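# Place hourglass upright in empty tray compartment

## Task

Set the hourglass standing on its end inside the tray compartment that holds nothing, then release it so it stays there without the robot.

## Robot and tools

Robot: two six-joint arms, left_arm and right_arm, each with a two-finger parallel gripper and a wrist camera. Joint order in every row and every per-arm list: waist (joint1), shoulder (joint2), elbow (joint3), wrist pitch (joint4), wrist yaw (joint5), wrist roll (joint6), then the gripper. Stated ranges in rad: waist -2.618 to 3.054, shoulder 0.000 to 3.142, elbow 0.000 to 3.142, wrist pitch -1.571 to 1.571, wrist yaw -1.571 to 1.571, wrist roll -2.094 to 2.094; each real end may differ by up to 0.059 rad.

Frames: the scene frame has its origin at table-top height midway between the nominal bases, +z up, +x out over the table, left_arm toward +y (arm names do not match image sides). Calibrated bases: left_arm at (-0.038, +0.358, 0) m, right_arm at (+0.003, -0.288, 0) m, both nearly unrotated. Each arm's end_effector_position (m) and end_effector_quat_wxyz are reported in that arm's own base frame; fixed cameras and the table use the scene frame. The end-effector point sits between the finger pads, roughly 1 cm behind the tips; the fingers point along the gripper's +z and close along its y. Reported hand poses may be off by a few cm, more at long reach.

Command rows: every moving call uses rows of 14 numbers, all in [-1, 1], always covering both arms: left_arm's six joint numbers then its opening, then right_arm's six then its opening. Joint numbers are offsets, not poses: they are added to the arm's Joint targets as they stand when the action (or move) begins, never to the previous row, so sending the same offset again moves further. Scale: 1.0 equals 2.224 rad for waist, shoulder and elbow, and 8.485 rad for the three wrist joints. Sending 0 for an arm's joints re-commands its current targets. The opening number is absolute: +1 fully open, -1 closed; in between, the fingers go to where grip_measured would read that value. To keep a gripper unchanged, repeat its current command (0 is itself a command meaning half open).

execute_actions(actions, cameras): actions is a list of actions; each action is a table of up to 15 rows, one per 1/30 s step, the last row held if fewer. An action asking a joint more than 0.059 rad beyond its range is rejected for both arms; a malformed action or a failing first action rejects the whole call. An empty list returns state plus all camera images and the current scene number. cameras: list of names, ["all"], or [].

move(target, speed, blend, opening_speed, grip_force, blocking, cameras): drives all joints together along a joint-space path. target is one 14-number row or a list of up to 15 rows; every row's offsets count from the same starting Joint targets. speed: rad/s for the joint with farthest to travel, 0.01 to 12.57, default 0.5, one value or one per target. blend: rad, corner rounding between list targets, 0 means stop at each. opening_speed: rate of the commanded opening per second on the -1..+1 scale, at least 0.2; use it to close gently. grip_force: newtons per pad, 10 to 50, one value or one per arm; it persists; lower force closes slowly. blocking=false returns after about 0.5 s while the move continues. Paths do not avoid obstacles or the other arm; grippers travel along curves and faster further from a joint. Result line move: done, off_target, moving, held or fault, plus limits=held if steps were withheld.

wait(seconds 0 to 10, cameras): lets time run holding the last commands. stop(cameras): brakes a running move. zoom_image(camera, region [x0, y0, x1, y1] in pixels, at most 504 by 504): closer view of the newest image from cam_high, cam_low, cam_left_wrist or cam_right_wrist (each 896x504). read_manual(section): licence texts only. finished_scene(scene): ends the current scene, given its number; make no further calls in that reply.

Result lines: Joint positions (rad, with finger-pad gap in m, 0.094 fully open), Joint velocities (possibly "within noise"), Joint targets (the base for the next offsets), Joint torques (include arm weight, with offset and noise), grip_measured (same scale as the opening command, may read a bit wide when empty and narrower under squeeze), grip_effort_nm (gripper motor effort, negative means closing; not a pad force), Tool commands, motor temperatures, and warnings such as "joint sent to its limit" or "joint command not followed" (the clearance check altered targets). Each step a joint's target stays within 0.339 rad (big joints) or 2.2 rad (wrist) of its measured angle, and targets are scaled back if they would move the gripper more than 200 mm.

Cautions: the drives have play and weak wrists. Do not let the hourglass or anything else fall from the table or be left off it; do not drop it, release it while it moves, slam or strike fixtures, or push hard. Keep the arms and grippers from pressing on each other, and never close one gripper on the other's fingers. Keep objects and fixtures off the wrist-camera cables; cable contact counts as a touch. A camera stand sits behind the arms. Objects can be nudged briefly by disturbances. If an arm is stuck pushing, command its targets back past its measured position. Watch motor heat: holding loads, stretched poses or pushing against limits heat motors; MOTOR HOT appears at 75 °C, at 90 °C the arm folds and stops working, at 100 °C it goes limp. Close gently on fragile parts, and to release command an opening clearly above grip_measured.

Each tool is called after "Request:" in YAML: its name, and indented under it one key for each argument.

## Session

Request:
execute_actions:
  actions: []
  cameras: ["all"]

Scene clock: 0.00 s.
left_arm: end_effector_position=(+0.3628, -0.0378, +0.2311) grip_measured=+1.000 grip_effort_nm=n/a end_effector_quat_wxyz=(+0.579, +0.025, +0.815, +0.002) | right_arm: end_effector_position=(+0.2873, +0.1298, +0.2305) grip_measured=+1.000 grip_effort_nm=n/a end_effector_quat_wxyz=(+0.690, -0.119, +0.703, +0.126)
Joint positions: left_arm=[-0.175 1.005 0.656 0.008 -0.139 -0.014 0.094] | right_arm=[0.518 0.71 0.246 0.448 0.17 0.015 0.094]
Joint velocities: within noise
Joint torques (N m): no reading
Motor temperatures (°C): left_arm=[22 28 28 33 22 22 23] | right_arm=[21 26 35 35 23 21 22]
Heat: left arm: 33 °C; right arm: 35 °C.
Joint targets: left_arm=[-0.169 0.988 0.676 0.021 -0.145 -0.019] | right_arm=[0.513 0.698 0.267 0.462 0.175 0.019]
Tool commands: left_gripper/opening=+1.0 right_gripper/opening=+1.0

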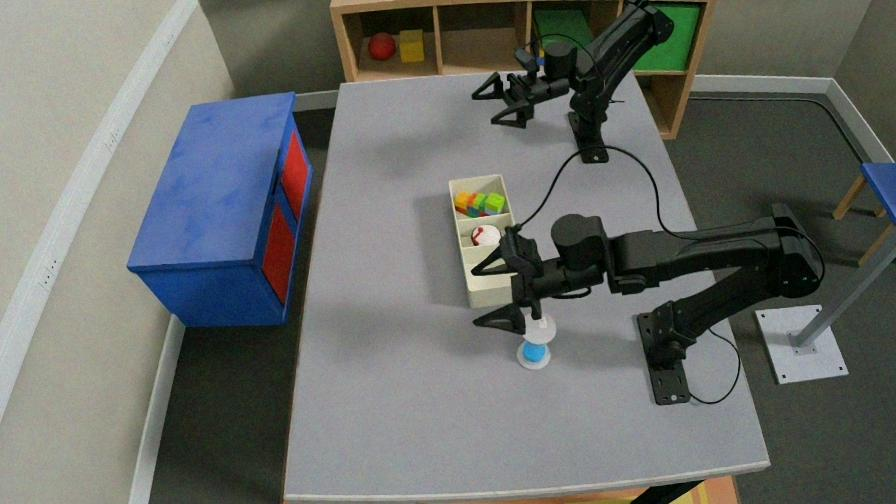

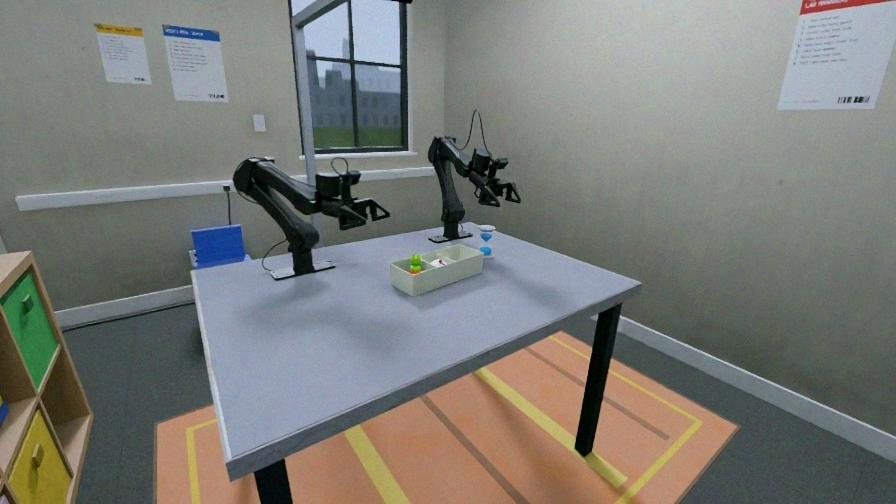

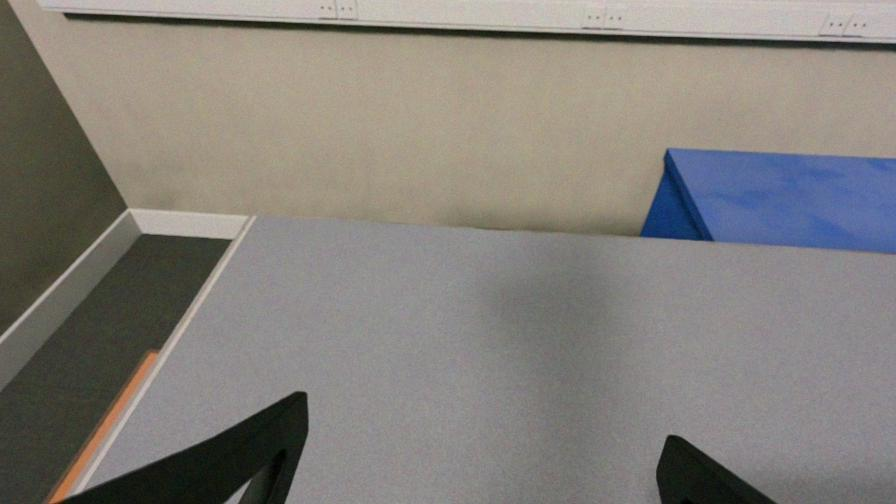

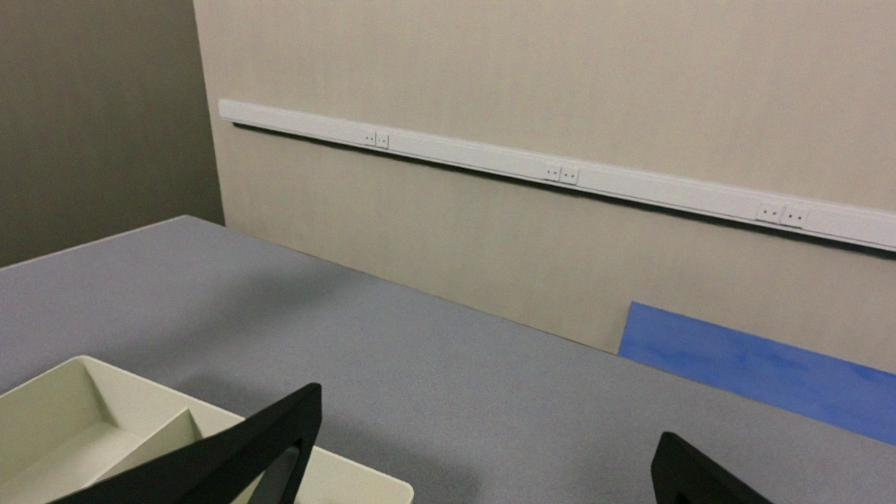

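Request:
move:
  target: [-0.005, 0.2275, 0.3291, -0.1775, 0.0171, 0.0022, 1, 0, 0, 0, 0, 0, 0, 1]
  speed: 1.0
  cameras: ["cam_high", "cam_left_wrist", "cam_low"]

Scene clock: 50.27 s.
left_arm: end_effector_position=(+0.2382, -0.0418, +0.1602) grip_measured=+1.000 grip_effort_nm=-0.02 end_effector_quat_wxyz=(-0.017, +0.086, +0.996, +0.003) | right_arm: end_effector_position=(+0.2873, +0.1298, +0.2305) grip_measured=+1.000 grip_effort_nm=0.02 end_effector_quat_wxyz=(+0.690, -0.119, +0.703, +0.126)
Joint positions: left_arm=[-0.18 1.496 1.37 -1.48 -0.003 -0.007 0.094] | right_arm=[0.518 0.71 0.246 0.448 0.17 0.015 0.094]
Joint torques (N m): left_arm=[-0.64 -5.39 10.15 0.05 0.09 0.06] | right_arm=[-0.01 -0.36 9.03 1.49 0.02 0.02]
Motor temperatures (°C): left_arm=[22 28 30 39 22 22 22] | right_arm=[21 25 36 39 23 20 22]
Heat: left arm: 39 °C; right arm: 39 °C.
Joint targets: left_arm=[-0.180 1.494 1.408 -1.486 0.000 0.000] | right_arm=[0.513 0.698 0.267 0.462 0.175 0.019]
move: off_target (left_arm); left_arm: the elbow is farthest, 0.038 rad from its target
camera_calibration:
cam_left_wrist: T_world_to_cam=[[-0.0995754, -0.991826, -0.0797896, 0.00374894], [-0.914797, 0.0597053, 0.399477, 0.209725], [-0.391448, 0.112769, -0.913264, 0.362228], [0, 0, 0, 1]] pos_world=[0.334022, -0.0496516, 0.247329]
Images, in order (width x height): cam_high 896x504, cam_low 896x504, cam_left_wrist 896x504.

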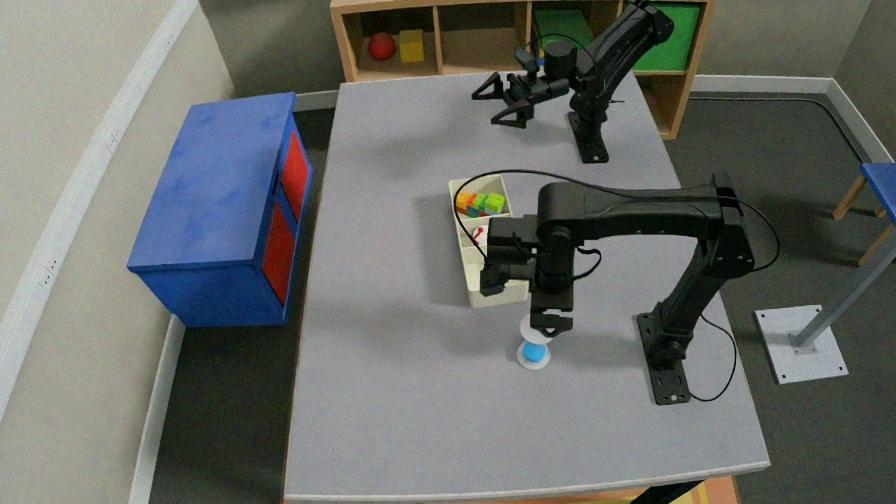

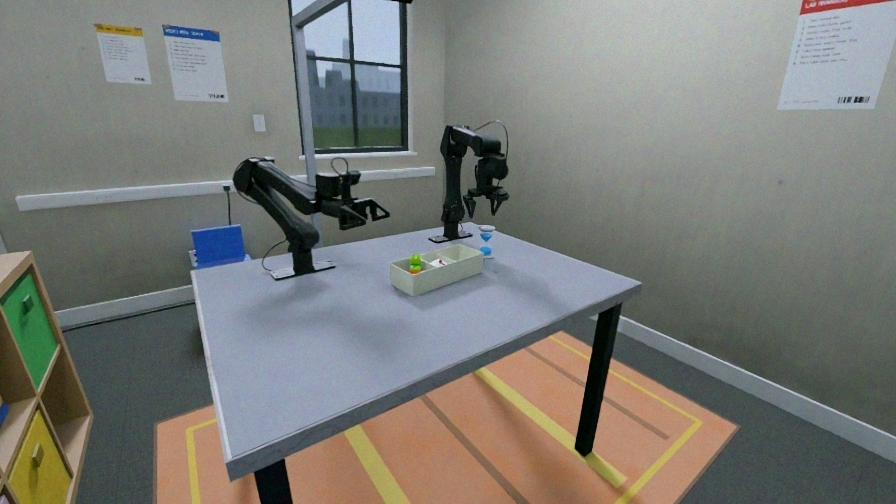

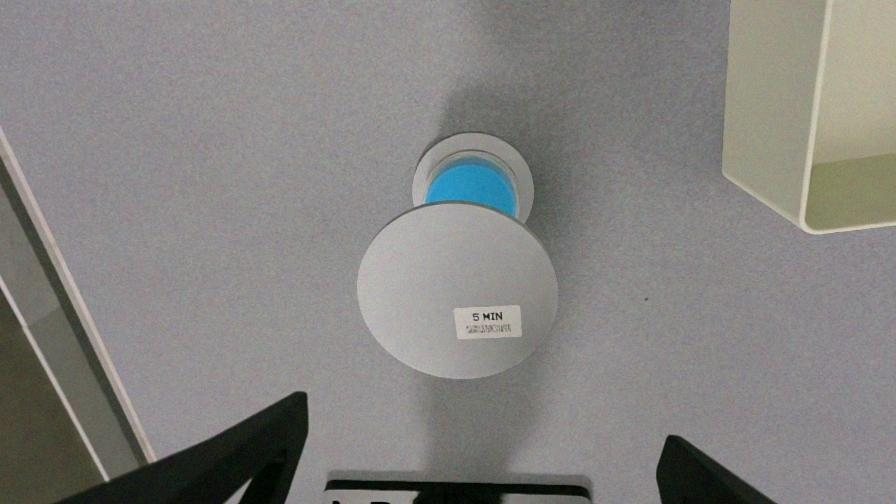

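Request:
move:
  target:
    - [0.0184, 0.0288, 0.0162, 0.00755, 0, 0, 1, 0, 0, 0, 0, 0, 0, 1]
    - [0.0184, 0.0283, -0.0612, 0.02767, 0, 0, 1, 0, 0, 0, 0, 0, 0, 1]
  speed: 0.5
  blend: [0.01, 0]
  cameras: ["cam_high", "cam_left_wrist"]

Scene clock: 68.87 s.
left_arm: end_effector_position=(+0.2678, -0.0386, +0.1191) grip_measured=+1.000 grip_effort_nm=-0.02 end_effector_quat_wxyz=(+0.001, +0.070, +0.998, +0.001) | right_arm: end_effector_position=(+0.2873, +0.1298, +0.2305) grip_measured=+1.000 grip_effort_nm=0.02 end_effector_quat_wxyz=(+0.690, -0.119, +0.703, +0.126)
Joint positions: left_arm=[-0.148 1.565 1.273 -1.277 -0.001 -0.007 0.094] | right_arm=[0.518 0.71 0.246 0.448 0.17 0.015 0.094]
Joint torques (N m): left_arm=[0.36 -6.57 6.63 0.43 0.08 0.04] | right_arm=[-0.02 -0.36 9.03 1.49 0.02 0.02]
Heat: left arm: 35 °C; right arm: 39 °C.
Joint targets: left_arm=[-0.139 1.557 1.272 -1.251 0.000 0.000] | right_arm=[0.513 0.698 0.267 0.462 0.175 0.019]
move: done
camera_calibration:
cam_left_wrist: T_world_to_cam=[[-0.0646515, -0.995066, -0.0752625, -0.00344582], [-0.930119, 0.0327648, 0.365794, 0.260142], [-0.361523, 0.0936522, -0.927648, 0.328829], [0, 0, 0, 1]] pos_world=[0.360619, -0.0427479, 0.20962]
Images, in order (width x height): cam_high 896x504, cam_left_wrist 896x504.

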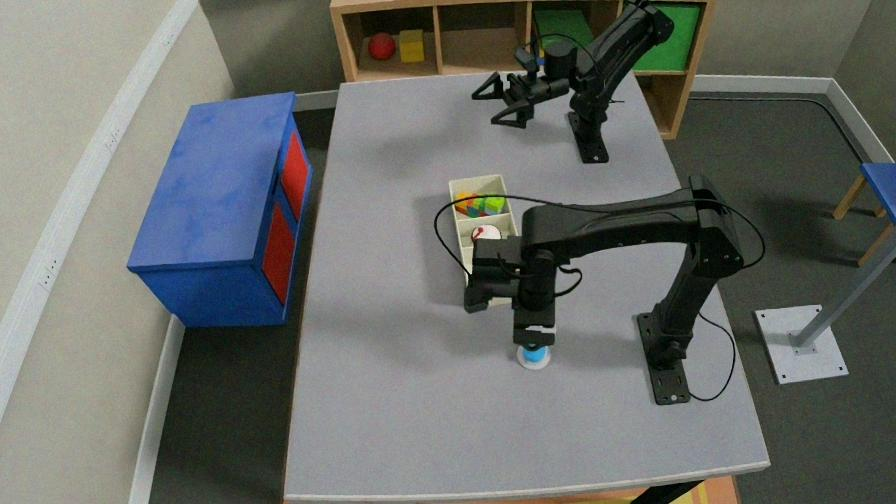

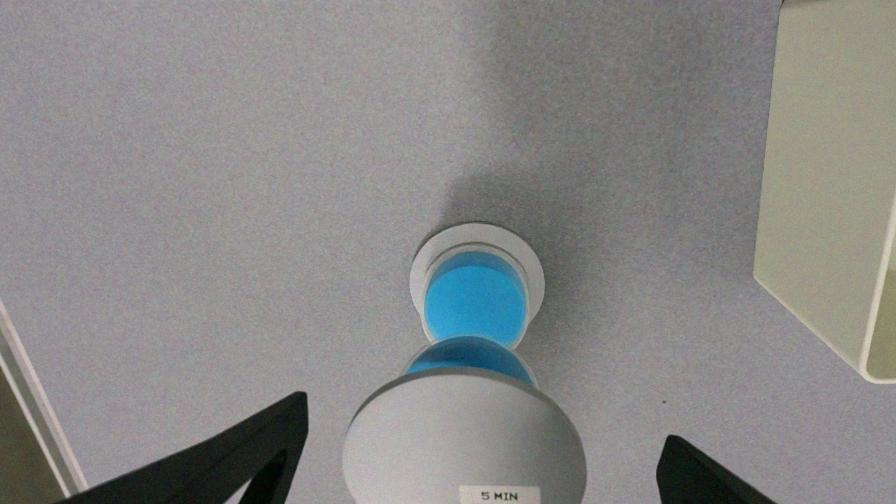

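Request:
move:
  target:
    - [0.0081, 0, -0.0108, 0.0028, 0, 0, 1, 0, 0, 0, 0, 0, 0, 1]
    - [0.0081, 0, -0.0108, 0.0028, 0, 0, 0.28, 0, 0, 0, 0, 0, 0, 1]
  speed: 0.3
  grip_force: [30, 50]
  cameras: ["cam_high", "cam_left_wrist"]

Scene clock: 83.93 s.
left_arm: end_effector_position=(+0.2692, -0.0346, +0.1141) grip_measured=+0.314 grip_effort_nm=-0.62 end_effector_quat_wxyz=(+0.003, +0.061, +0.998, +0.000) | right_arm: end_effector_position=(+0.2873, +0.1298, +0.2305) grip_measured=+1.000 grip_effort_nm=0.02 end_effector_quat_wxyz=(+0.690, -0.119, +0.703, +0.126)
Joint positions: left_arm=[-0.132 1.565 1.253 -1.253 -0.001 -0.01 0.062] | right_arm=[0.518 0.71 0.246 0.448 0.17 0.015 0.094]
Joint torques (N m): left_arm=[0.62 -6.82 6.26 0.44 0.04 0.02] | right_arm=[-0.01 -0.39 9.02 1.49 0.02 0.02]
Motor temperatures (°C): left_arm=[21 28 30 33 21 22 22] | right_arm=[21 25 36 39 23 20 21]
Heat: left arm: 33 °C; right arm: 39 °C.
Joint targets: left_arm=[-0.121 1.557 1.248 -1.227 0.000 0.000] | right_arm=[0.513 0.698 0.267 0.462 0.175 0.019]
grip_force (N): 30, 50
move: done
camera_calibration:
cam_left_wrist: T_world_to_cam=[[-0.0460537, -0.996127, -0.0749053, -0.00483871], [-0.932217, 0.0159117, 0.36155, 0.263632], [-0.358958, 0.0864787, -0.929339, 0.323575], [0, 0, 0, 1]] pos_world=[0.361689, -0.0369971, 0.205032]
Images, in order (width x height): cam_high 896x504, cam_left_wrist 896x504.

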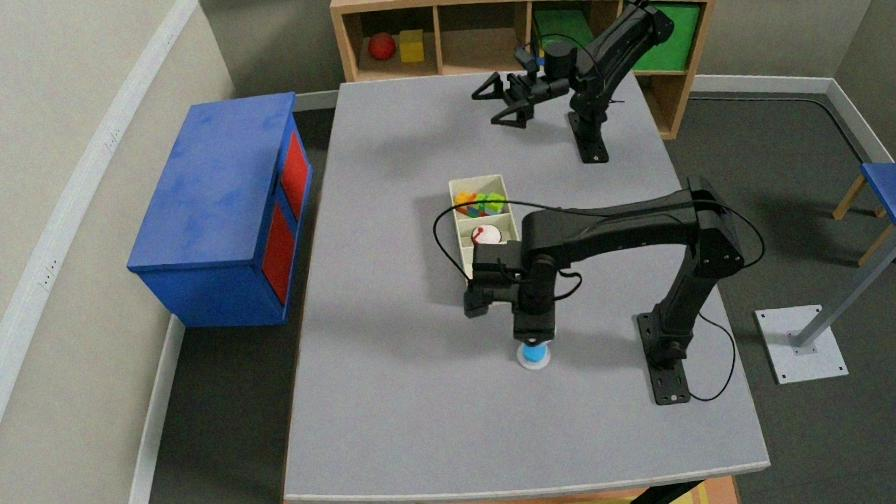

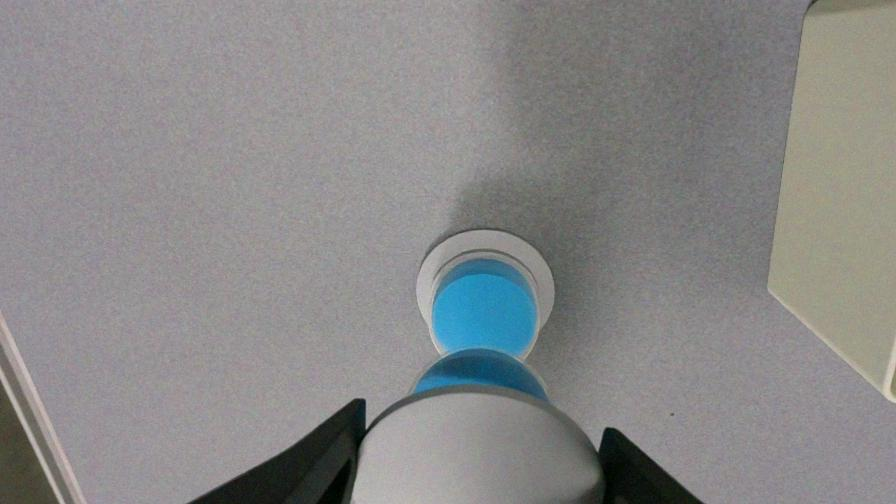

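Request:
move:
  target:
    - [0, 0, 0, 0, 0, 0, 1, 0, 0, 0, 0, 0, 0, 1]
    - [0, -0.2415, -0.2464, 0.0668, 0, 0, 1, 0, 0, 0, 0, 0, 0, 1]
  speed: 0.6
  grip_force: [40, 50]
  cameras: ["cam_high", "cam_left_wrist"]

Scene clock: 116.17 s.
left_arm: end_effector_position=(+0.2607, -0.0338, +0.1048) grip_measured=+0.998 grip_effort_nm=0.10 end_effector_quat_wxyz=(+0.258, +0.059, +0.964, -0.019) | right_arm: end_effector_position=(+0.2873, +0.1298, +0.2305) grip_measured=+1.000 grip_effort_nm=0.02 end_effector_quat_wxyz=(+0.690, -0.119, +0.703, +0.126)
Joint positions: left_arm=[-0.132 1.041 0.704 -0.71 0 -0.01 0.094] | right_arm=[0.518 0.71 0.246 0.448 0.17 0.015 0.094]
Joint torques (N m): left_arm=[0.57 -3.66 7.19 1.67 0.08 0.01] | right_arm=[-0.02 -0.38 9.03 1.49 0.02 0.02]
Heat: left arm: 31 °C; right arm: 39 °C.
Joint targets: left_arm=[-0.121 1.020 0.700 -0.660 0.000 0.000] | right_arm=[0.513 0.698 0.267 0.462 0.175 0.019]
grip_force (N): 40, 50
move: off_target (left_arm); left_arm: the wrist pitch is farthest, 0.049 rad from its target
camera_calibration:
cam_left_wrist: T_world_to_cam=[[-0.0212356, -0.999546, -0.0213523, -0.0172126], [-0.989388, 0.0240807, -0.143288, 0.327128], [0.143737, 0.0180829, -0.989451, 0.184861], [0, 0, 0, 1]] pos_world=[0.296719, -0.028425, 0.229416]
Images, in order (width x height): cam_high 896x504, cam_left_wrist 896x504.

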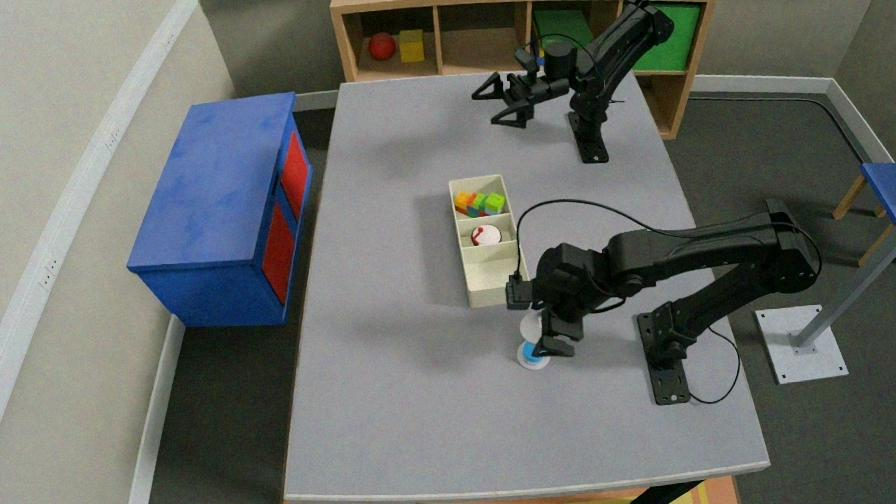

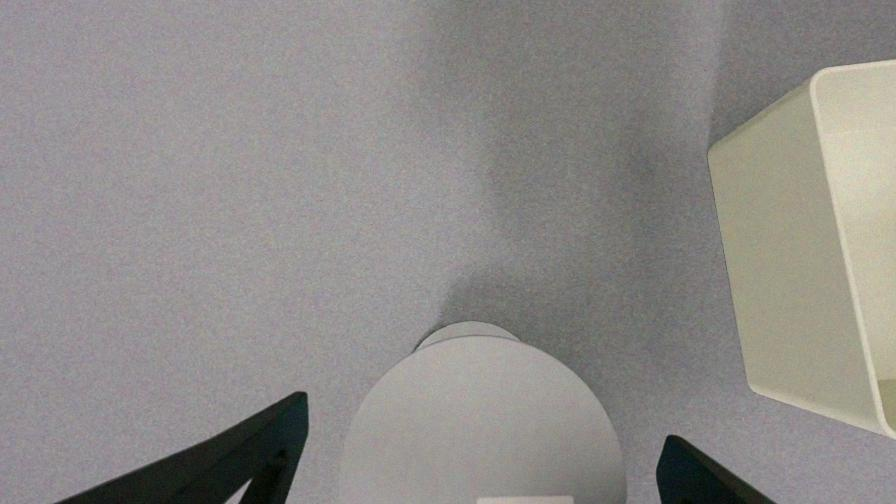

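Request:
move:
  target:
    - [0, -0.0225, 0, 0, 0, 0, 1, 0, 0, 0, 0, 0, 0, 1]
    - [0, -0.0225, 0, 0, 0, 0, 0.28, 0, 0, 0, 0, 0, 0, 1]
    - [0, 0.018, 0.2091, -0.0436, 0, 0, 0.28, 0, 0, 0, 0, 0, 0, 1]
    - [-0.1996, 0.2181, 0.3485, -0.0289, 0, 0, 0.28, 0, 0, 0, 0, 0, 0, 1]
  speed: [0.3, 0.3, 0.5, 0.6]
  blend: [0, 0, 0.05, 0]
  cameras: ["cam_high", "cam_low", "cam_left_wrist"]

Scene clock: 135.10 s.
left_arm: end_effector_position=(+0.3199, -0.2023, +0.1993) grip_measured=+0.330 grip_effort_nm=-0.86 end_effector_quat_wxyz=(+0.241, +0.270, +0.929, -0.072) | right_arm: end_effector_position=(+0.2873, +0.1298, +0.2305) grip_measured=+1.000 grip_effort_nm=0.02 end_effector_quat_wxyz=(+0.690, -0.119, +0.703, +0.126)
Joint positions: left_arm=[-0.565 1.522 1.425 -0.966 0.003 -0.001 0.062] | right_arm=[0.518 0.71 0.246 0.448 0.17 0.015 0.094]
Joint torques (N m): left_arm=[0.31 -7.76 12.42 1.73 0.02 0.03] | right_arm=[-0.02 -0.36 9.03 1.49 0.02 0.02]
Heat: left arm: 34 °C; right arm: 39 °C.
Joint targets: left_arm=[-0.565 1.505 1.475 -0.905 0.000 0.000] | right_arm=[0.513 0.698 0.267 0.462 0.175 0.019]
grip_force (N): 40, 50
move: off_target (left_arm); target 2's new numbers were sent with left_arm's wrist pitch 0.050 rad from that target; left_arm: the wrist pitch is farthest, 0.061 rad from its target
camera_calibration:
cam_left_wrist: T_world_to_cam=[[-0.447154, -0.894111, -0.0248922, -0.0241838], [-0.885555, 0.446448, -0.128363, 0.452578], [0.125884, -0.0353546, -0.991415, 0.26821], [0, 0, 0, 1]] pos_world=[0.356206, -0.214193, 0.3234]
Images, in order (width x height): cam_high 896x504, cam_low 896x504, cam_left_wrist 896x504.

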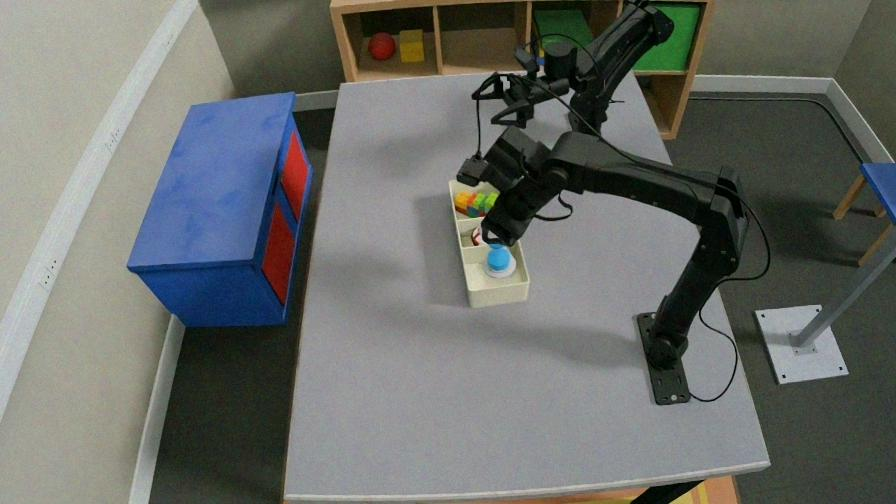

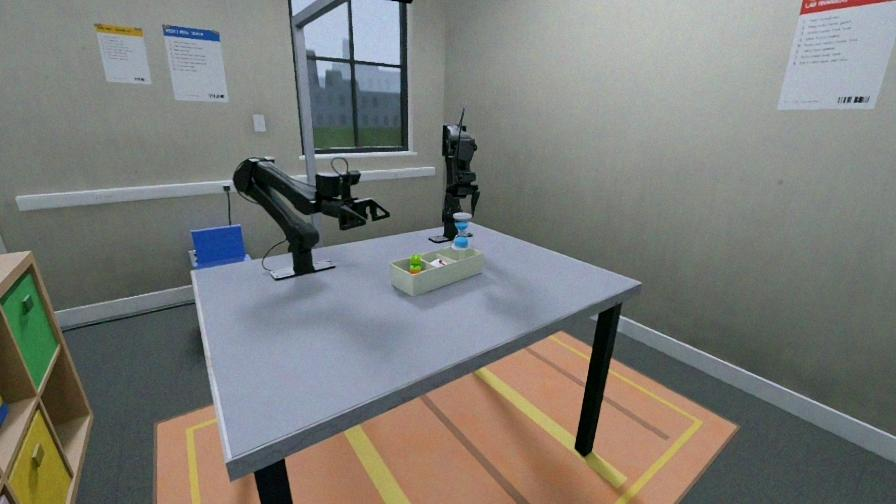

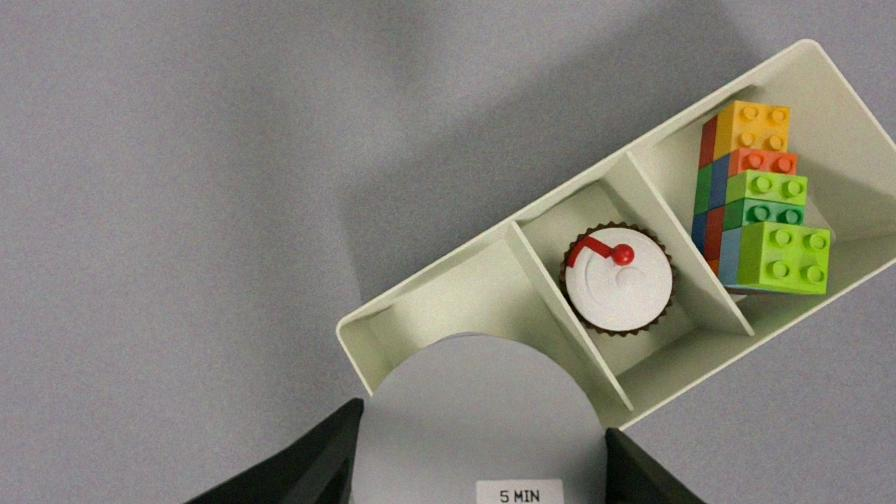

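Request:
move:
  target:
    - [-0.0067, -0.0031, -0.0337, 0.01, 0, 0, 0.28, 0, 0, 0, 0, 0, 0, 1]
    - [-0.0067, 0.0034, -0.1812, 0.0483, 0, 0, 0.28, 0, 0, 0, 0, 0, 0, 1]
  speed: [0.3, 0.25]
  blend: [0.02, 0]
  cameras: ["cam_high", "cam_low", "cam_left_wrist"]

Scene clock: 150.13 s.
left_arm: end_effector_position=(+0.3271, -0.2139, +0.1223) grip_measured=+0.330 grip_effort_nm=-0.86 end_effector_quat_wxyz=(+0.273, +0.273, +0.919, -0.085) | right_arm: end_effector_position=(+0.2873, +0.1298, +0.2305) grip_measured=+1.000 grip_effort_nm=0.02 end_effector_quat_wxyz=(+0.690, -0.119, +0.703, +0.126)
Joint positions: left_arm=[-0.579 1.52 1.08 -0.552 0.006 -0.002 0.062] | right_arm=[0.518 0.71 0.246 0.448 0.17 0.015 0.094]
Joint torques (N m): left_arm=[-0.55 -7.16 7.09 1.82 0.03 0.02] | right_arm=[-0.01 -0.38 9.02 1.49 0.02 0.02]
Heat: left arm: 34 °C; right arm: 38 °C.
Joint targets: left_arm=[-0.580 1.512 1.072 -0.496 0.000 0.000] | right_arm=[0.513 0.698 0.267 0.462 0.175 0.019]
grip_force (N): 40, 50
move: off_target (left_arm); left_arm: the wrist pitch is farthest, 0.056 rad from its target
camera_calibration:
cam_left_wrist: T_world_to_cam=[[-0.45856, -0.888549, -0.0142762, -0.0296393], [-0.869877, 0.452094, -0.197297, 0.458717], [0.181762, -0.078054, -0.98024, 0.161693], [0, 0, 0, 1]] pos_world=[0.356046, -0.221098, 0.248578]
Images, in order (width x height): cam_high 896x504, cam_low 896x504, cam_left_wrist 896x504.

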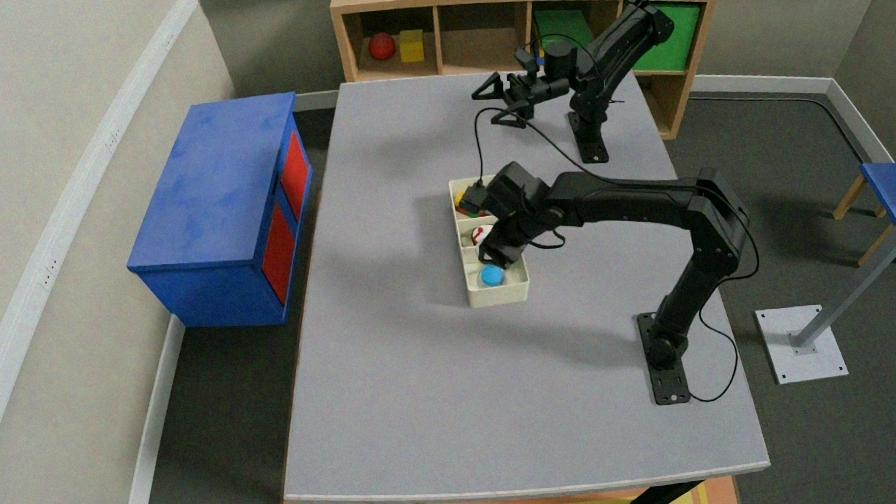

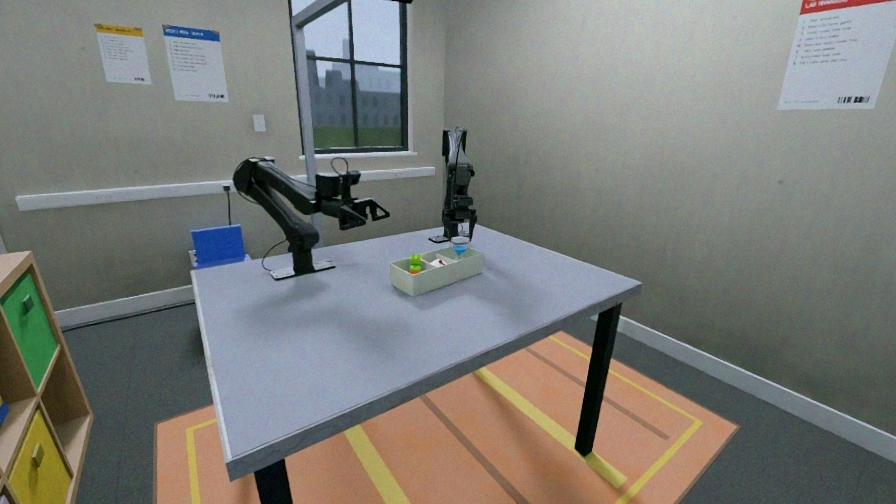

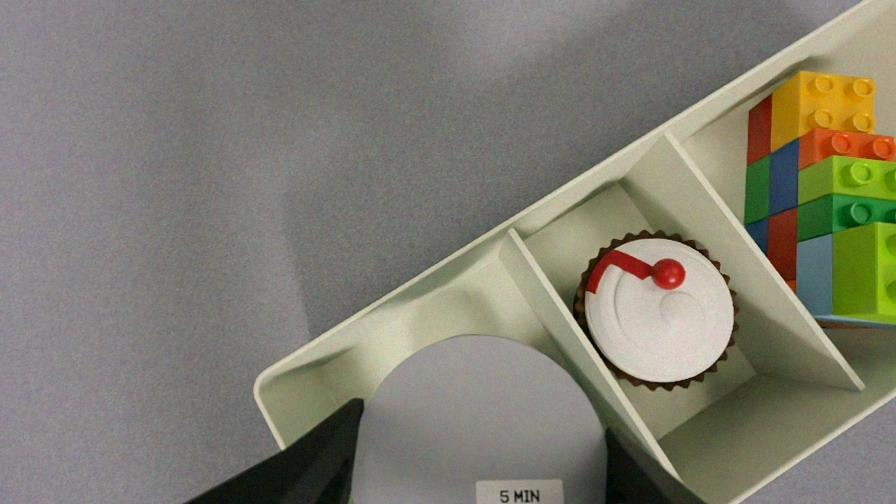

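Request:
move:
  target:
    - [0, 0.0058, 0, 0, 0, 0, 0.28, 0, 0, 0, 0, 0, 0, 1]
    - [0, 0.0058, 0, 0, 0, 0, 1, 0, 0, 0, 0, 0, 0, 1]
    - [0, -0.12, 0, 0, 0, 0, 1, 0, 0, 0, 0, 0, 0, 1]
  speed: [0.1, 0.3, 0.4]
  grip_force: [50, 50]
  cameras: ["cam_high", "cam_low", "cam_left_wrist"]

Scene clock: 156.80 s.
left_arm: end_effector_position=(+0.3166, -0.2071, +0.2129) grip_measured=+0.998 grip_effort_nm=0.10 end_effector_quat_wxyz=(+0.385, +0.259, +0.878, -0.119) | right_arm: end_effector_position=(+0.2873, +0.1298, +0.2305) grip_measured=+1.000 grip_effort_nm=0.02 end_effector_quat_wxyz=(+0.690, -0.119, +0.703, +0.126)
Joint positions: left_arm=[-0.579 1.269 1.073 -0.545 0.006 -0.007 0.094] | right_arm=[0.518 0.71 0.246 0.448 0.17 0.015 0.094]
Joint torques (N m): left_arm=[-0.49 -6.19 7.83 2.05 0.04 0.05] | right_arm=[-0.01 -0.38 9.02 1.49 0.03 0.02]
Heat: left arm: 35 °C; right arm: 38 °C.
Joint targets: left_arm=[-0.580 1.245 1.072 -0.496 0.000 0.000] | right_arm=[0.513 0.698 0.267 0.462 0.175 0.019]
move: off_target (left_arm); target 2's new numbers were sent with left_arm's wrist pitch 0.056 rad from that target; left_arm: the wrist pitch is farthest, 0.049 rad from its target
camera_calibration:
cam_left_wrist: T_world_to_cam=[[-0.455441, -0.89014, 0.0149483, -0.0345318], [-0.805147, 0.404673, -0.433564, 0.484404], [0.379884, -0.209499, -0.900999, 0.146072], [0, 0, 0, 1]] pos_world=[0.318799, -0.196162, 0.342147]
Images, in order (width x height): cam_high 896x504, cam_low 896x504, cam_left_wrist 896x504.

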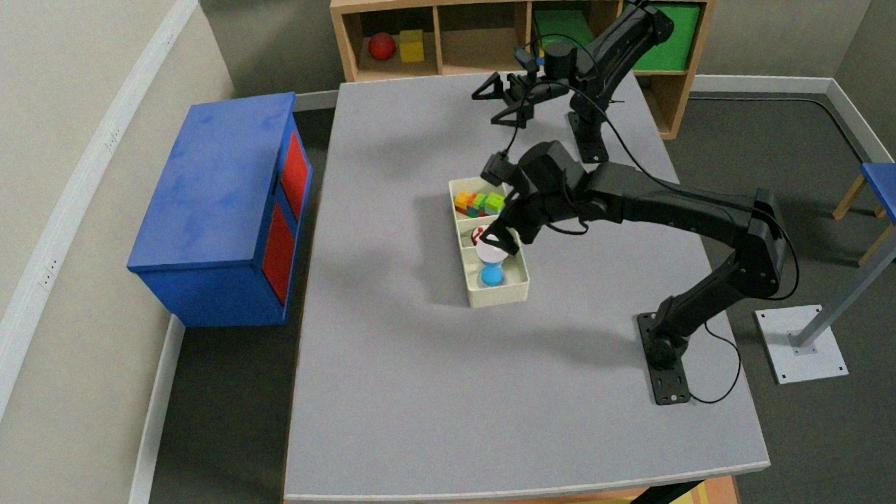

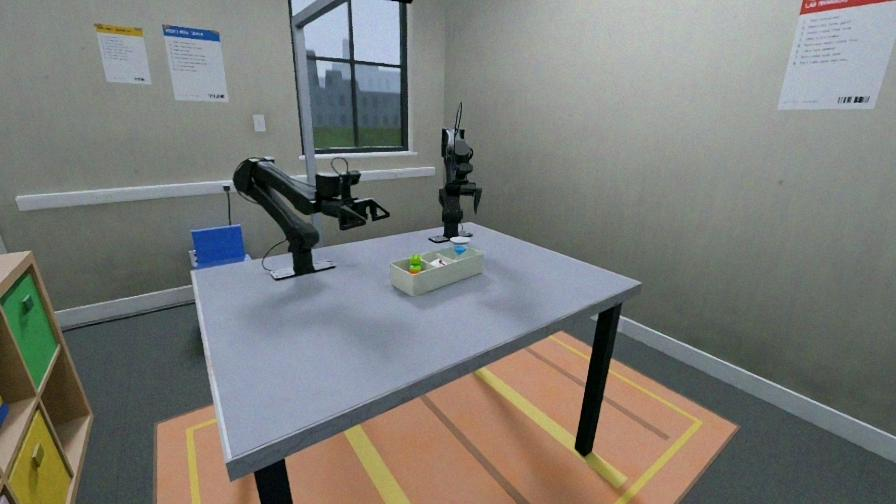

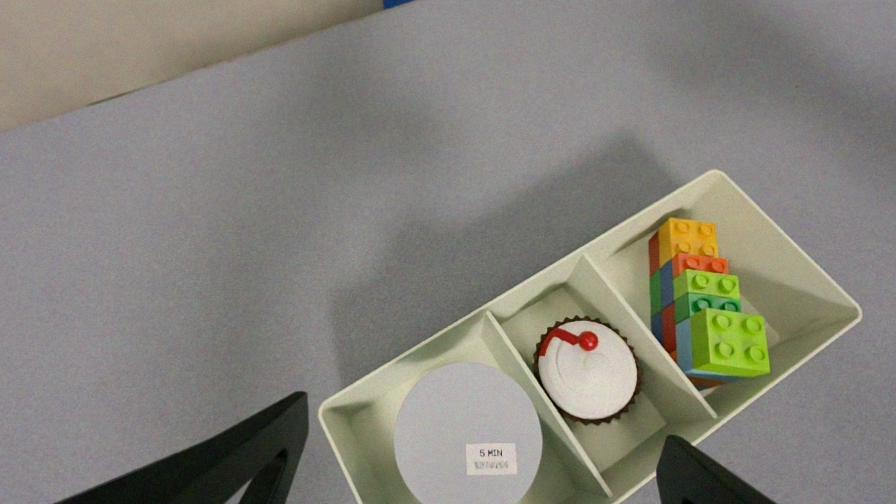

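Request:
move:
  target: [0, 0, 0, 0, 0, 0, 1, -0.0508, 0.1628, 0.4038, -0.1758, -0.0206, -0.0022, 1]
  speed: 1.0
  cameras: ["cam_high", "cam_right_wrist"]

Scene clock: 165.53 s.
left_arm: end_effector_position=(+0.3166, -0.2071, +0.2129) grip_measured=+0.998 grip_effort_nm=0.10 end_effector_quat_wxyz=(+0.385, +0.259, +0.878, -0.119) | right_arm: end_effector_position=(+0.2577, +0.1102, +0.2205) grip_measured=+1.000 grip_effort_nm=0.02 end_effector_quat_wxyz=(+0.302, -0.187, +0.933, +0.062)
Joint positions: left_arm=[-0.579 1.269 1.073 -0.545 0.006 -0.007 0.094] | right_arm=[0.402 1.065 1.122 -1.001 0.001 0.006 0.094]
Joint torques (N m): left_arm=[-0.59 -6.28 7.86 2.15 0.02 0.02] | right_arm=[-0.69 -1.36 10.36 0.67 -0.04 -0.1]
Heat: left arm: 36 °C; right arm: 38 °C.
Joint targets: left_arm=[-0.580 1.245 1.072 -0.496 0.000 0.000] | right_arm=[0.400 1.060 1.165 -1.030 0.001 0.001]
move: off_target (left_arm, right_arm); left_arm: the wrist pitch is farthest, 0.049 rad from its target; right_arm: the elbow is farthest, 0.043 rad from its target
camera_calibration:
cam_right_wrist: T_world_to_cam=[[0.508225, -0.861143, -0.0118517, -0.023841], [-0.840366, -0.492859, -0.225553, 0.371891], [0.188392, 0.124591, -0.974159, 0.271806], [0, 0, 0, 1]] pos_world=[0.273435, 0.128894, 0.348381]
Images, in order (width x height): cam_high 896x504, cam_right_wrist 896x504.

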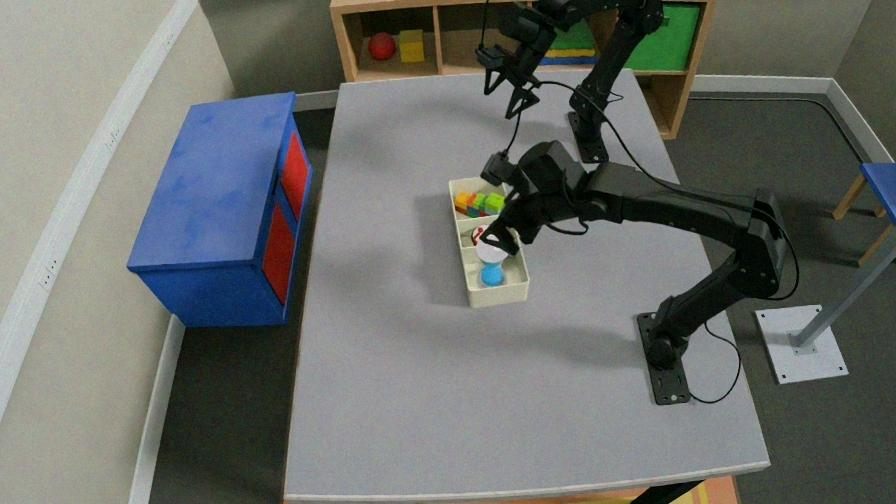

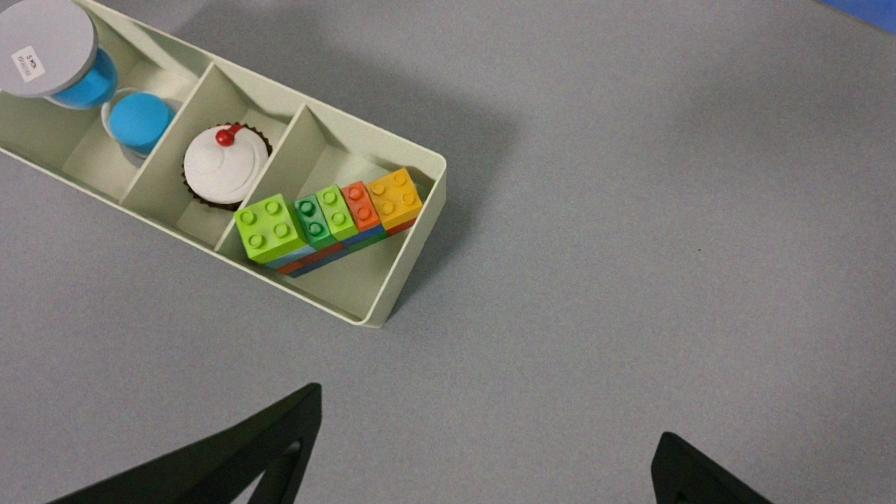

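Request:
finished_scene:
  scene: 1

The scene is finished: the task was done.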